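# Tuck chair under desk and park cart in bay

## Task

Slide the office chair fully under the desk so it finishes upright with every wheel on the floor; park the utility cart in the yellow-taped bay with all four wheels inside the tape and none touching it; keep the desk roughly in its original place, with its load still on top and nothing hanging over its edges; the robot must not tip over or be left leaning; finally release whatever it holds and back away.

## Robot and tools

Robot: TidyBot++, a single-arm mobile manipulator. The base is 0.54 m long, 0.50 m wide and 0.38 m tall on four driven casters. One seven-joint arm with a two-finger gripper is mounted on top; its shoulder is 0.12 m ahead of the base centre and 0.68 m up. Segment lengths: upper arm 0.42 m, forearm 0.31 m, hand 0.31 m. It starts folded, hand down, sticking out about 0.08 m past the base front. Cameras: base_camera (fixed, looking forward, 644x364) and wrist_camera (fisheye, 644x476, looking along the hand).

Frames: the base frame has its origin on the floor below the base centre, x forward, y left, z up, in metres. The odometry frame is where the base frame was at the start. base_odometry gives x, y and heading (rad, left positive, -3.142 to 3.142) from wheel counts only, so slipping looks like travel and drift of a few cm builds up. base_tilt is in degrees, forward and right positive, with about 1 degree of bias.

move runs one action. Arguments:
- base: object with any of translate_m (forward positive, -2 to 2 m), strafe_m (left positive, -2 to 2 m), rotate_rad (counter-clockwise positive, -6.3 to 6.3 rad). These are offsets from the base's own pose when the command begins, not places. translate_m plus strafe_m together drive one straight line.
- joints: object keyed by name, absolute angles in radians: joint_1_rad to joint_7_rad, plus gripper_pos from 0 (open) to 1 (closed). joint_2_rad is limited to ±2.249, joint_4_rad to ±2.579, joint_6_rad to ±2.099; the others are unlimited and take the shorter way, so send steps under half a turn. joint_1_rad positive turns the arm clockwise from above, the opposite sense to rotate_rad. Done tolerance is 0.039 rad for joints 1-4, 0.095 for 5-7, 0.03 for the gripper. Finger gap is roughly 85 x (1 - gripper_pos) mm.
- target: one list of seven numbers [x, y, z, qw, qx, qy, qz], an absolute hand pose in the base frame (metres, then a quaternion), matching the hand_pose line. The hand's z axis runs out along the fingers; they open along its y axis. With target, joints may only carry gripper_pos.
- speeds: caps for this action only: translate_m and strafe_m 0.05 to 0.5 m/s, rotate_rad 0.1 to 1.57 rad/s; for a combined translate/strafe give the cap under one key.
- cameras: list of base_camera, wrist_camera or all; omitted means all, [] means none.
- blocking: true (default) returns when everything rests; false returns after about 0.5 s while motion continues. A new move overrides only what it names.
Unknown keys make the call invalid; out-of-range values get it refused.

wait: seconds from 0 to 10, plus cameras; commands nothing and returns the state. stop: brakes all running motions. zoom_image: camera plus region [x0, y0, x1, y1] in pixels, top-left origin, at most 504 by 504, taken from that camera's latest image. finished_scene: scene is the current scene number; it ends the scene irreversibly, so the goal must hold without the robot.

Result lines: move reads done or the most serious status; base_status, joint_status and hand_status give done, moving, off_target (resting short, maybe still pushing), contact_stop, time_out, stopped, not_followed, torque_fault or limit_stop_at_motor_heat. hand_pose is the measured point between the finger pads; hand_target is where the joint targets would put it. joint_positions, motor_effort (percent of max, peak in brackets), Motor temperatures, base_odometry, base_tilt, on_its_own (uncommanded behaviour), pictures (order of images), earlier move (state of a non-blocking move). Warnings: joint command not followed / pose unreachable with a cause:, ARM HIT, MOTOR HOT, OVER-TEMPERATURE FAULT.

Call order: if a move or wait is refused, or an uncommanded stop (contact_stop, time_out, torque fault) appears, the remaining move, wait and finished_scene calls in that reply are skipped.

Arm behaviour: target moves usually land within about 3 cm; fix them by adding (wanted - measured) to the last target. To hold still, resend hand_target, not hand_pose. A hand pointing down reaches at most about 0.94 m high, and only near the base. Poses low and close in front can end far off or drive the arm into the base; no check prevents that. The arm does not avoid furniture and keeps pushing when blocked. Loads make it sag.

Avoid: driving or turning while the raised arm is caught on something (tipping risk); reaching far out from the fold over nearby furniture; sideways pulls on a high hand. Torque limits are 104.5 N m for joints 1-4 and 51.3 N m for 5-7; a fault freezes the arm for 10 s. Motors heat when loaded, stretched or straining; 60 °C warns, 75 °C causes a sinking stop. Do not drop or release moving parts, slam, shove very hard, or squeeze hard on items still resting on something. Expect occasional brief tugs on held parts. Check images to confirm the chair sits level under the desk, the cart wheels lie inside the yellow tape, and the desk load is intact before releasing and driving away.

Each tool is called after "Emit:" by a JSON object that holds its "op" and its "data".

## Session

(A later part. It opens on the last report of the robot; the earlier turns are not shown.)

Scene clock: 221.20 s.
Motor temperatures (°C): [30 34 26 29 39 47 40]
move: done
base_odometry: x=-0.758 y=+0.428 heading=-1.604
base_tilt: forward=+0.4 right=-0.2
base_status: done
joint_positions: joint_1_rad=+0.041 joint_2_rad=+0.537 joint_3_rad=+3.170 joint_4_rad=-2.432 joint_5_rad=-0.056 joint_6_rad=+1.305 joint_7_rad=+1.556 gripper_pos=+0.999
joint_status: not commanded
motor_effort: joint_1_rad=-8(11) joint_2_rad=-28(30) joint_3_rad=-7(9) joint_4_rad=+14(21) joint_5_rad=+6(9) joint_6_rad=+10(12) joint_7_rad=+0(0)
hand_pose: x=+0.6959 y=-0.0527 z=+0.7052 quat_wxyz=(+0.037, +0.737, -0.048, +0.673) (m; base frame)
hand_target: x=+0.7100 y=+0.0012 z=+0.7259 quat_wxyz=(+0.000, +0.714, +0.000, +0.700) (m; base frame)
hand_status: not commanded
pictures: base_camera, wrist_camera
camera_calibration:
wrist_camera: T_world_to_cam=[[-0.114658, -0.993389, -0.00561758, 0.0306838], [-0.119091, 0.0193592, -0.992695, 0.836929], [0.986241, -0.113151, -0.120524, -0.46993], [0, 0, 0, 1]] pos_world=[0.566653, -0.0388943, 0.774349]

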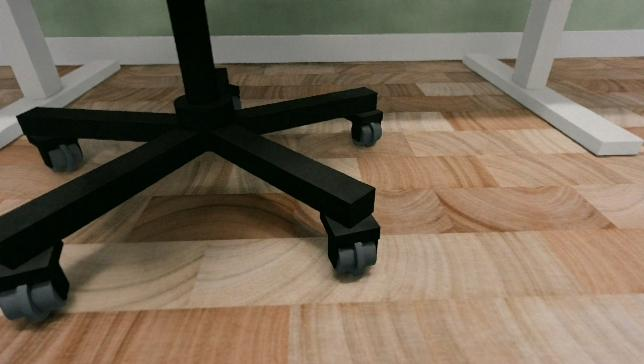

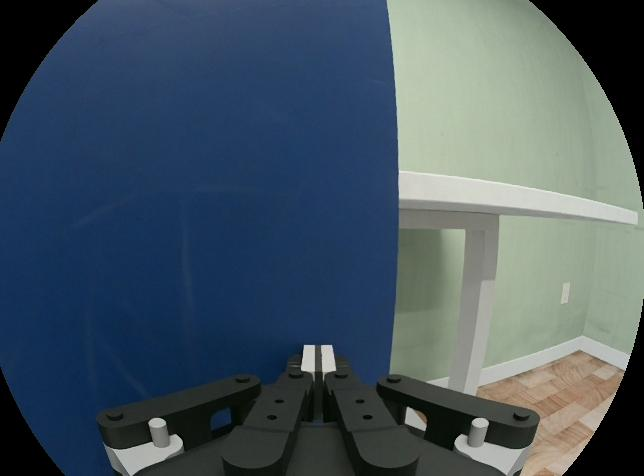

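Emit:
{"op": "move", "data": {"base": {"translate_m":-0.25}, "cameras": []}}

Emit:
{"op": "move", "data": {"base": {"strafe_m":0.24}}}

Scene clock: 223.20 s.
Motor temperatures (°C): [30 34 26 29 39 47 40]
move: done
base_odometry: x=-0.750 y=+0.678 heading=-1.604
base_tilt: forward=+0.4 right=-0.2
base_status: done
joint_positions: joint_1_rad=+0.002 joint_2_rad=+0.540 joint_3_rad=+3.154 joint_4_rad=-2.404 joint_5_rad=-0.044 joint_6_rad=+1.305 joint_7_rad=+1.556 gripper_pos=+0.999
joint_status: not commanded
motor_effort: joint_1_rad=+0(8) joint_2_rad=-28(30) joint_3_rad=+0(7) joint_4_rad=+9(13) joint_5_rad=+0(6) joint_6_rad=+9(10) joint_7_rad=+0(0)
hand_pose: x=+0.7073 y=-0.0189 z=+0.7134 quat_wxyz=(+0.013, +0.730, -0.027, +0.683) (m; base frame)
hand_target: x=+0.7100 y=+0.0012 z=+0.7259 quat_wxyz=(+0.000, +0.714, +0.000, +0.700) (m; base frame)
hand_status: not commanded
pictures: none
No camera images: "cameras" was empty.

Scene clock: 224.97 s.
Motor temperatures (°C): [30 34 26 29 39 47 40]
move: done
base_odometry: x=-0.510 y=+0.670 heading=-1.603
base_tilt: forward=+0.4 right=-0.2
base_status: done
joint_positions: joint_1_rad=-0.004 joint_2_rad=+0.540 joint_3_rad=+3.152 joint_4_rad=-2.404 joint_5_rad=-0.044 joint_6_rad=+1.305 joint_7_rad=+1.556 gripper_pos=+0.999
joint_status: not commanded
motor_effort: joint_1_rad=+0(3) joint_2_rad=-28(29) joint_3_rad=+0(2) joint_4_rad=+9(10) joint_5_rad=-1(2) joint_6_rad=+8(9) joint_7_rad=+0(0)
hand_pose: x=+0.7074 y=-0.0142 z=+0.7134 quat_wxyz=(+0.010, +0.730, -0.024, +0.683) (m; base frame)
hand_target: x=+0.7100 y=+0.0012 z=+0.7259 quat_wxyz=(+0.000, +0.714, +0.000, +0.700) (m; base frame)
hand_status: not commanded
pictures: base_camera, wrist_camera
camera_calibration:
wrist_camera: T_world_to_cam=[[-0.0416023, -0.999042, -0.013613, 0.0242274], [-0.096142, 0.0175644, -0.995213, 0.83121], [0.994498, -0.0400944, -0.0967806, -0.497703], [0, 0, 0, 1]] pos_world=[0.575886, -0.0103506, 0.779393]

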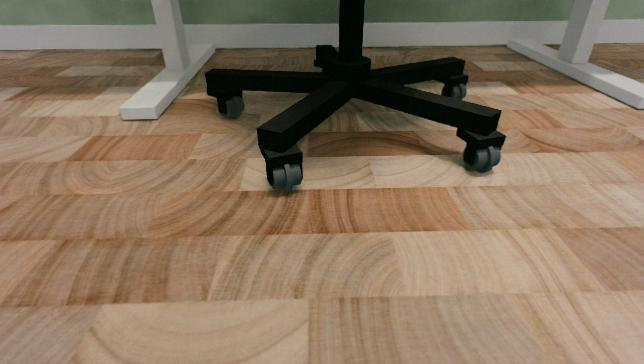

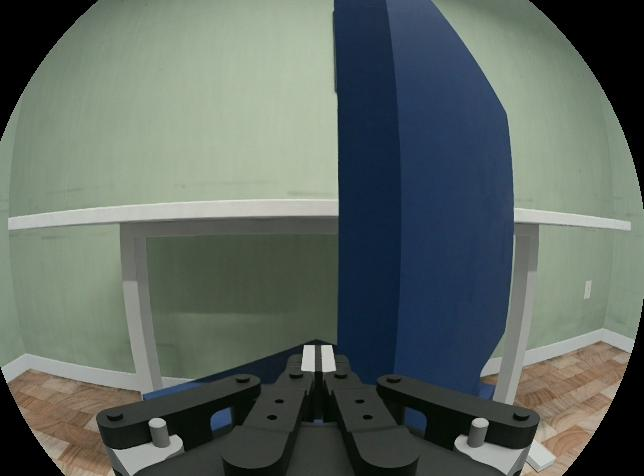

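Emit:
{"op": "move", "data": {"base": {"strafe_m":-0.09}, "cameras": []}}

Emit:
{"op": "move", "data": {"base": {"translate_m":0.3}, "speeds": {"translate_m":0.12}}}

Scene clock: 226.67 s.
Motor temperatures (°C): [30 34 26 29 39 47 40]
move: done
base_odometry: x=-0.600 y=+0.673 heading=-1.603
base_tilt: forward=+0.4 right=-0.2
base_status: done
joint_positions: joint_1_rad=+0.003 joint_2_rad=+0.540 joint_3_rad=+3.151 joint_4_rad=-2.404 joint_5_rad=-0.044 joint_6_rad=+1.305 joint_7_rad=+1.556 gripper_pos=+0.999
joint_status: not commanded
motor_effort: joint_1_rad=+0(3) joint_2_rad=-28(29) joint_3_rad=+0(2) joint_4_rad=+9(10) joint_5_rad=+0(2) joint_6_rad=+9(10) joint_7_rad=+0(0)
hand_pose: x=+0.7073 y=-0.0182 z=+0.7134 quat_wxyz=(+0.012, +0.730, -0.026, +0.683) (m; base frame)
hand_target: x=+0.7100 y=+0.0012 z=+0.7259 quat_wxyz=(+0.000, +0.714, +0.000, +0.700) (m; base frame)
hand_status: not commanded
pictures: none
No camera images: "cameras" was empty.

Scene clock: 229.87 s.
Motor temperatures (°C): [30 34 26 29 39 47 40]
move: done
base_odometry: x=-0.609 y=+0.373 heading=-1.603
base_tilt: forward=+0.4 right=-0.2
base_status: done
joint_positions: joint_1_rad=+0.006 joint_2_rad=+0.544 joint_3_rad=+3.153 joint_4_rad=-2.468 joint_5_rad=-0.043 joint_6_rad=+1.306 joint_7_rad=+1.556 gripper_pos=+0.999
joint_status: not commanded
motor_effort: joint_1_rad=+0(8) joint_2_rad=-29(30) joint_3_rad=+0(7) joint_4_rad=+21(26) joint_5_rad=+0(6) joint_6_rad=+13(14) joint_7_rad=+0(0)
hand_pose: x=+0.6853 y=-0.0205 z=+0.6878 quat_wxyz=(+0.014, +0.753, -0.028, +0.657) (m; base frame)
hand_target: x=+0.7100 y=+0.0012 z=+0.7259 quat_wxyz=(+0.000, +0.714, +0.000, +0.700) (m; base frame)
hand_status: not commanded
pictures: base_camera, wrist_camera
camera_calibration:
wrist_camera: T_world_to_cam=[[-0.0539061, -0.998494, -0.010237, 0.0227383], [-0.163622, 0.0189459, -0.986341, 0.843953], [0.985049, -0.0514948, -0.164396, -0.425747], [0, 0, 0, 1]] pos_world=[0.558696, -0.0152092, 0.762667]

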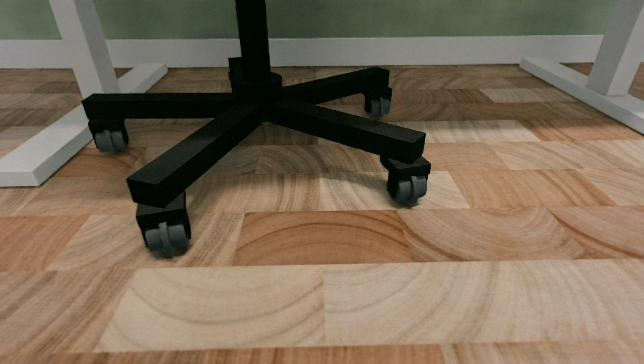

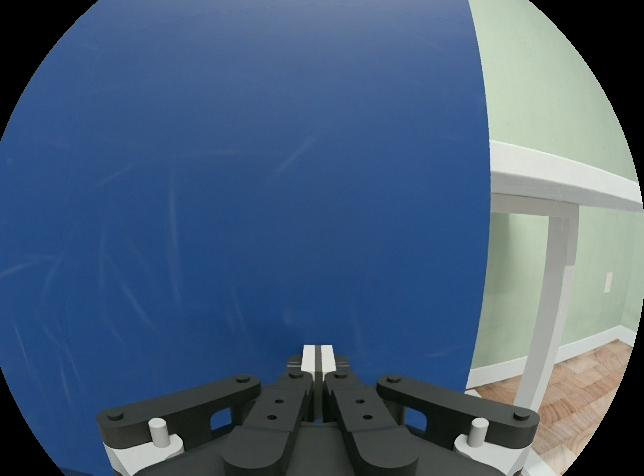

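Emit:
{"op": "move", "data": {"base": {"translate_m":-0.2}, "cameras": []}}

Emit:
{"op": "move", "data": {"base": {"strafe_m":0.44,"rotate_rad":-0.25}}}

Scene clock: 231.73 s.
Motor temperatures (°C): [30 34 26 29 39 47 40]
move: done
base_odometry: x=-0.603 y=+0.573 heading=-1.603
base_tilt: forward=+0.4 right=-0.2
base_status: done
joint_positions: joint_1_rad=+0.004 joint_2_rad=+0.544 joint_3_rad=+3.153 joint_4_rad=-2.395 joint_5_rad=-0.043 joint_6_rad=+1.313 joint_7_rad=+1.556 gripper_pos=+0.999
joint_status: not commanded
motor_effort: joint_1_rad=+0(4) joint_2_rad=-28(31) joint_3_rad=+0(3) joint_4_rad=+10(20) joint_5_rad=-1(2) joint_6_rad=+9(12) joint_7_rad=+0(0)
hand_pose: x=+0.7104 y=-0.0199 z=+0.7164 quat_wxyz=(+0.013, +0.726, -0.027, +0.687) (m; base frame)
hand_target: x=+0.7100 y=+0.0012 z=+0.7259 quat_wxyz=(+0.000, +0.714, +0.000, +0.700) (m; base frame)
hand_status: not commanded
pictures: none
No camera images: "cameras" was empty.

Scene clock: 234.00 s.
Motor temperatures (°C): [30 34 26 29 39 47 40]
move: done
base_odometry: x=-0.163 y=+0.559 heading=-1.853
base_tilt: forward=+0.4 right=-0.2
base_status: done
joint_positions: joint_1_rad=+0.000 joint_2_rad=+0.544 joint_3_rad=+3.152 joint_4_rad=-2.395 joint_5_rad=-0.043 joint_6_rad=+1.313 joint_7_rad=+1.556 gripper_pos=+0.999
joint_status: not commanded
motor_effort: joint_1_rad=+0(5) joint_2_rad=-28(29) joint_3_rad=+0(3) joint_4_rad=+9(11) joint_5_rad=-1(2) joint_6_rad=+9(10) joint_7_rad=+0(0)
hand_pose: x=+0.7105 y=-0.0167 z=+0.7164 quat_wxyz=(+0.011, +0.726, -0.025, +0.687) (m; base frame)
hand_target: x=+0.7100 y=+0.0012 z=+0.7259 quat_wxyz=(+0.000, +0.714, +0.000, +0.700) (m; base frame)
hand_status: not commanded
pictures: base_camera, wrist_camera
camera_calibration:
wrist_camera: T_world_to_cam=[[-0.0456212, -0.998868, -0.013435, 0.0246199], [-0.0841097, 0.0172421, -0.996307, 0.826801], [0.995412, -0.0443227, -0.0848011, -0.509896], [0, 0, 0, 1]] pos_world=[0.578221, -0.0122637, 0.780839]

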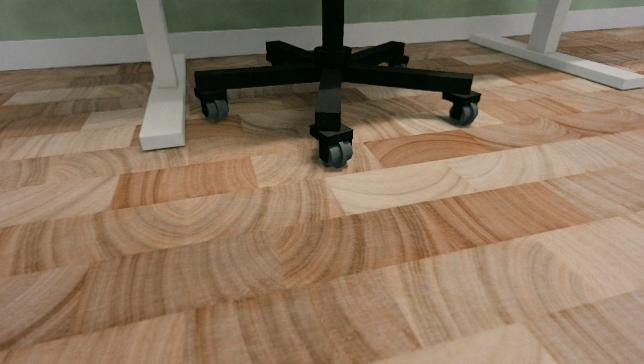

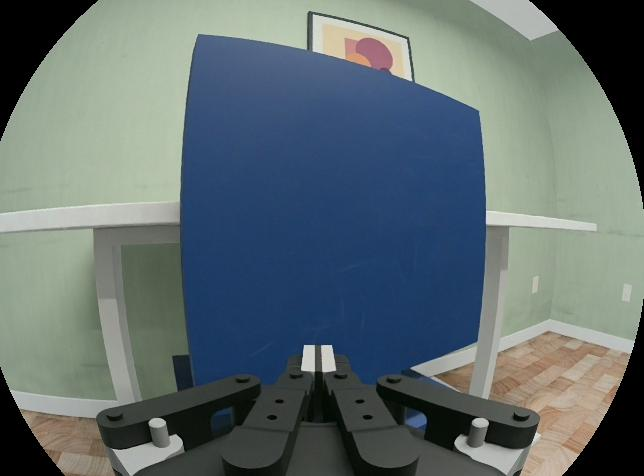

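Emit:
{"op": "move", "data": {"base": {"translate_m":0.42}, "speeds": {"translate_m":0.12}}}

Scene clock: 241.03 s.
Motor temperatures (°C): [30 34 26 29 39 47 40]
move: time_out
base_odometry: x=-0.279 y=+0.159 heading=-1.854
base_tilt: forward=+0.3 right=-0.2
base_status: translate_m time_out (by the wheels' count: +0.417 of +0.420)
joint_positions: joint_1_rad=+0.130 joint_2_rad=+0.556 joint_3_rad=+3.262 joint_4_rad=-2.650 joint_5_rad=-0.164 joint_6_rad=+1.255 joint_7_rad=+1.556 gripper_pos=+0.999
joint_status: not commanded
motor_effort: joint_1_rad=-25(30) joint_2_rad=-27(31) joint_3_rad=-21(26) joint_4_rad=+52(60) joint_5_rad=+27(33) joint_6_rad=+26(29) joint_7_rad=+0(0)
hand_pose: x=+0.5827 y=-0.1620 z=+0.6144 quat_wxyz=(+0.136, +0.810, -0.148, +0.551) (m; base frame)
hand_target: x=+0.7100 y=+0.0012 z=+0.7259 quat_wxyz=(+0.000, +0.714, +0.000, +0.700) (m; base frame)
hand_status: not commanded
pictures: base_camera, wrist_camera
camera_calibration:
wrist_camera: T_world_to_cam=[[-0.382436, -0.92197, 0.0609482, 0.0353024], [-0.376702, 0.0953459, -0.921414, 0.854071], [0.843705, -0.375342, -0.383772, -0.179254], [0, 0, 0, 1]] pos_world=[0.486469, -0.116166, 0.71601]

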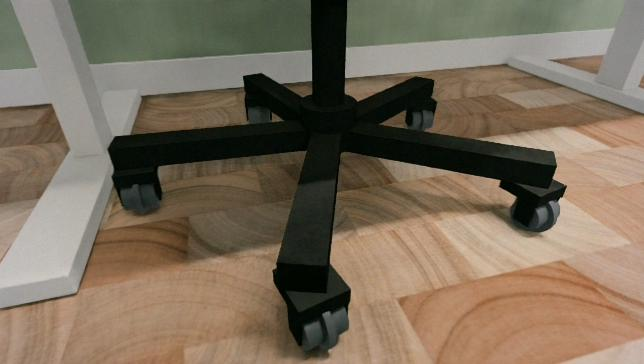

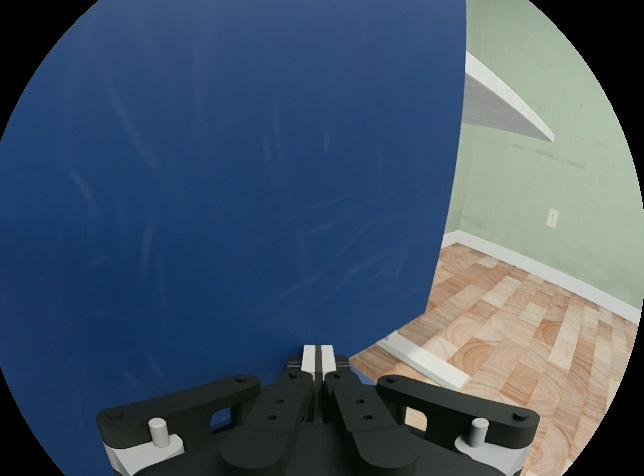

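Emit:
{"op": "move", "data": {"base": {"translate_m":-0.5}}}

Scene clock: 243.63 s.
Motor temperatures (°C): [30 34 26 29 39 47 40]
move: done
base_odometry: x=-0.139 y=+0.639 heading=-1.854
base_tilt: forward=+0.4 right=-0.2
base_status: done
joint_positions: joint_1_rad=-0.005 joint_2_rad=+0.550 joint_3_rad=+3.149 joint_4_rad=-2.394 joint_5_rad=-0.038 joint_6_rad=+1.317 joint_7_rad=+1.556 gripper_pos=+0.999
joint_status: not commanded
motor_effort: joint_1_rad=+0(25) joint_2_rad=-28(39) joint_3_rad=+0(21) joint_4_rad=+9(51) joint_5_rad=+0(27) joint_6_rad=+9(30) joint_7_rad=+0(1)
hand_pose: x=+0.7114 y=-0.0105 z=+0.7144 quat_wxyz=(+0.007, +0.727, -0.020, +0.687) (m; base frame)
hand_target: x=+0.7100 y=+0.0012 z=+0.7259 quat_wxyz=(+0.000, +0.714, +0.000, +0.700) (m; base frame)
hand_status: not commanded
pictures: base_camera, wrist_camera
camera_calibration:
wrist_camera: T_world_to_cam=[[-0.0322323, -0.999386, -0.013735, 0.0215436], [-0.0855736, 0.0164511, -0.996196, 0.825727], [0.99581, -0.0309343, -0.0860513, -0.509919], [0, 0, 0, 1]] pos_world=[0.579137, -0.0078277, 0.779002]

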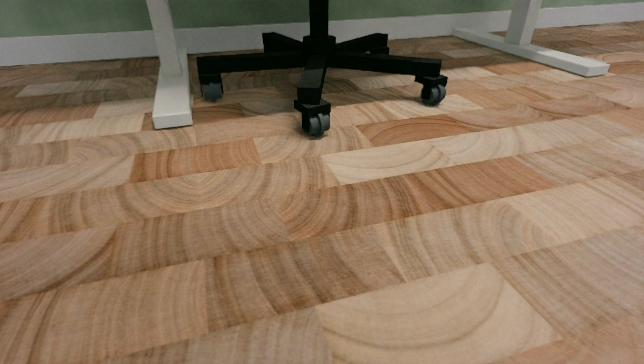

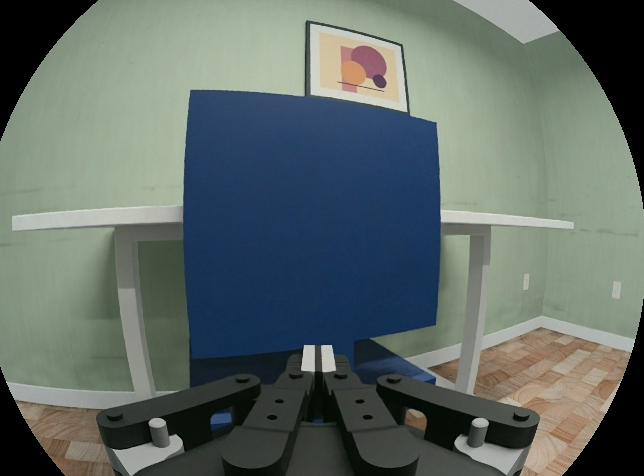

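Emit:
{"op": "move", "data": {"base": {"rotate_rad":0.25}, "cameras": []}}

Emit:
{"op": "move", "data": {"base": {"strafe_m":-0.29}, "cameras": []}}

Emit:
{"op": "move", "data": {"base": {"translate_m":0.4}, "speeds": {"translate_m":0.12}}}

Scene clock: 245.20 s.
Motor temperatures (°C): [30 34 26 29 39 47 40]
move: done
base_odometry: x=-0.139 y=+0.639 heading=-1.604
base_tilt: forward=+0.4 right=-0.2
base_status: done
joint_positions: joint_1_rad=-0.006 joint_2_rad=+0.550 joint_3_rad=+3.145 joint_4_rad=-2.394 joint_5_rad=-0.038 joint_6_rad=+1.317 joint_7_rad=+1.556 gripper_pos=+0.999
joint_status: not commanded
motor_effort: joint_1_rad=+0(4) joint_2_rad=-29(29) joint_3_rad=+0(2) joint_4_rad=+10(10) joint_5_rad=-1(2) joint_6_rad=+9(10) joint_7_rad=+0(0)
hand_pose: x=+0.7114 y=-0.0083 z=+0.7144 quat_wxyz=(+0.005, +0.727, -0.020, +0.687) (m; base frame)
hand_target: x=+0.7100 y=+0.0012 z=+0.7259 quat_wxyz=(+0.000, +0.714, +0.000, +0.700) (m; base frame)
hand_status: not commanded
pictures: none
No camera images: "cameras" was empty.

Scene clock: 247.10 s.
Motor temperatures (°C): [30 34 26 29 39 47 40]
move: done
base_odometry: x=-0.429 y=+0.649 heading=-1.603
base_tilt: forward=+0.4 right=-0.2
base_status: done
joint_positions: joint_1_rad=+0.003 joint_2_rad=+0.550 joint_3_rad=+3.145 joint_4_rad=-2.394 joint_5_rad=-0.038 joint_6_rad=+1.317 joint_7_rad=+1.556 gripper_pos=+0.999
joint_status: not commanded
motor_effort: joint_1_rad=+0(3) joint_2_rad=-28(30) joint_3_rad=+0(1) joint_4_rad=+10(10) joint_5_rad=-1(2) joint_6_rad=+9(10) joint_7_rad=+0(0)
hand_pose: x=+0.7113 y=-0.0137 z=+0.7144 quat_wxyz=(+0.008, +0.727, -0.023, +0.687) (m; base frame)
hand_target: x=+0.7100 y=+0.0012 z=+0.7259 quat_wxyz=(+0.000, +0.714, +0.000, +0.700) (m; base frame)
hand_status: not commanded
pictures: none
No camera images: "cameras" was empty.

Scene clock: 254.00 s.
Motor temperatures (°C): [30 34 26 30 39 47 40]
move: time_out
base_odometry: x=-0.442 y=+0.253 heading=-1.602
base_tilt: forward=+0.3 right=-0.2
base_status: translate_m time_out (by the wheels' count: +0.396 of +0.400)
joint_positions: joint_1_rad=-0.001 joint_2_rad=+0.452 joint_3_rad=+3.141 joint_4_rad=-2.598 joint_5_rad=-0.037 joint_6_rad=+1.372 joint_7_rad=+1.556 gripper_pos=+0.999
joint_status: not commanded
motor_effort: joint_1_rad=+0(3) joint_2_rad=-7(29) joint_3_rad=+1(4) joint_4_rad=+44(55) joint_5_rad=-1(4) joint_6_rad=+4(10) joint_7_rad=+0(0)
hand_pose: x=+0.6408 y=-0.0090 z=+0.7138 quat_wxyz=(+0.005, +0.744, -0.020, +0.668) (m; base frame)
hand_target: x=+0.7100 y=+0.0012 z=+0.7259 quat_wxyz=(+0.000, +0.714, +0.000, +0.700) (m; base frame)
hand_status: not commanded
pictures: base_camera, wrist_camera
camera_calibration:
wrist_camera: T_world_to_cam=[[-0.029855, -0.999455, -0.0141001, 0.019476], [-0.136037, 0.0180379, -0.99054, 0.847345], [0.990254, -0.0276544, -0.136502, -0.400053], [0, 0, 0, 1]] pos_world=[0.512006, -0.00688215, 0.784995]

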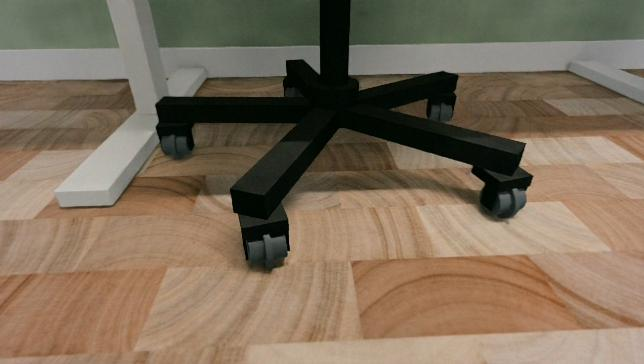

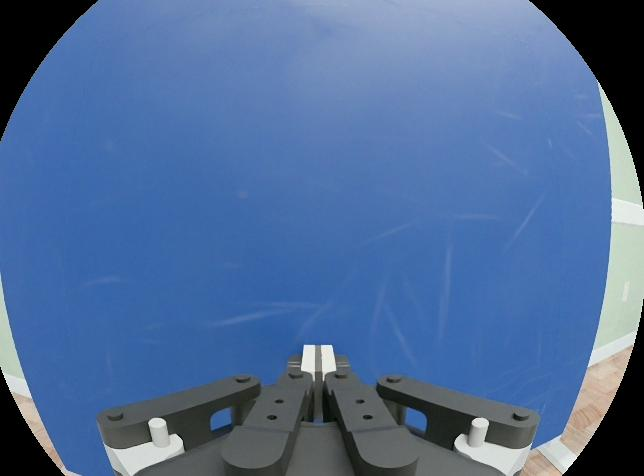

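Emit:
{"op": "move", "data": {"base": {"translate_m":-0.8}}}

Scene clock: 257.17 s.
Motor temperatures (°C): [30 34 26 30 39 47 40]
move: done
base_odometry: x=-0.417 y=+1.052 heading=-1.602
base_tilt: forward=+0.4 right=-0.2
base_status: done
joint_positions: joint_1_rad=-0.002 joint_2_rad=+0.548 joint_3_rad=+3.141 joint_4_rad=-2.390 joint_5_rad=-0.037 joint_6_rad=+1.367 joint_7_rad=+1.556 gripper_pos=+0.999
joint_status: not commanded
motor_effort: joint_1_rad=+0(4) joint_2_rad=-29(32) joint_3_rad=+0(2) joint_4_rad=+10(45) joint_5_rad=+0(2) joint_6_rad=+9(11) joint_7_rad=+0(1)
hand_pose: x=+0.7130 y=-0.0085 z=+0.7331 quat_wxyz=(+0.004, +0.707, -0.020, +0.707) (m; base frame)
hand_target: x=+0.7100 y=+0.0012 z=+0.7259 quat_wxyz=(+0.000, +0.714, +0.000, +0.700) (m; base frame)
hand_status: not commanded
pictures: base_camera, wrist_camera
camera_calibration:
wrist_camera: T_world_to_cam=[[-0.0274418, -0.999469, -0.0175689, 0.0232328], [-0.0288089, 0.018359, -0.999416, 0.80636], [0.999208, -0.0269197, -0.0292974, -0.55388], [0, 0, 0, 1]] pos_world=[0.577309, -0.00649375, 0.79007]

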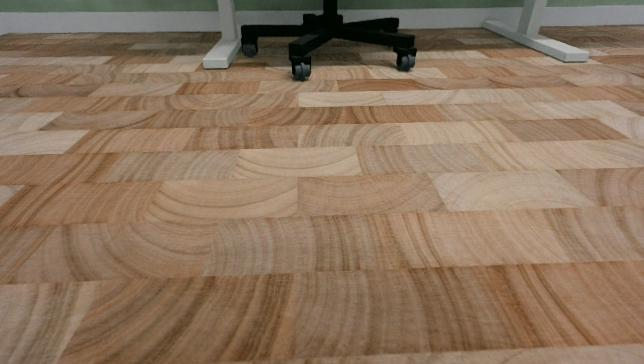

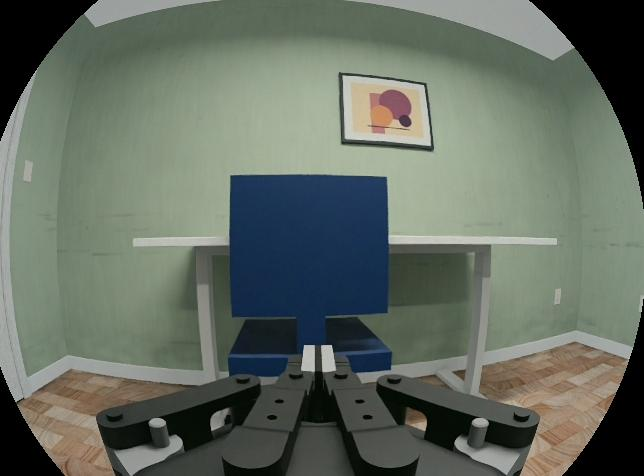

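Emit:
{"op": "finished_scene", "data": {"scene": 2}}

The scene is finished: the task was done.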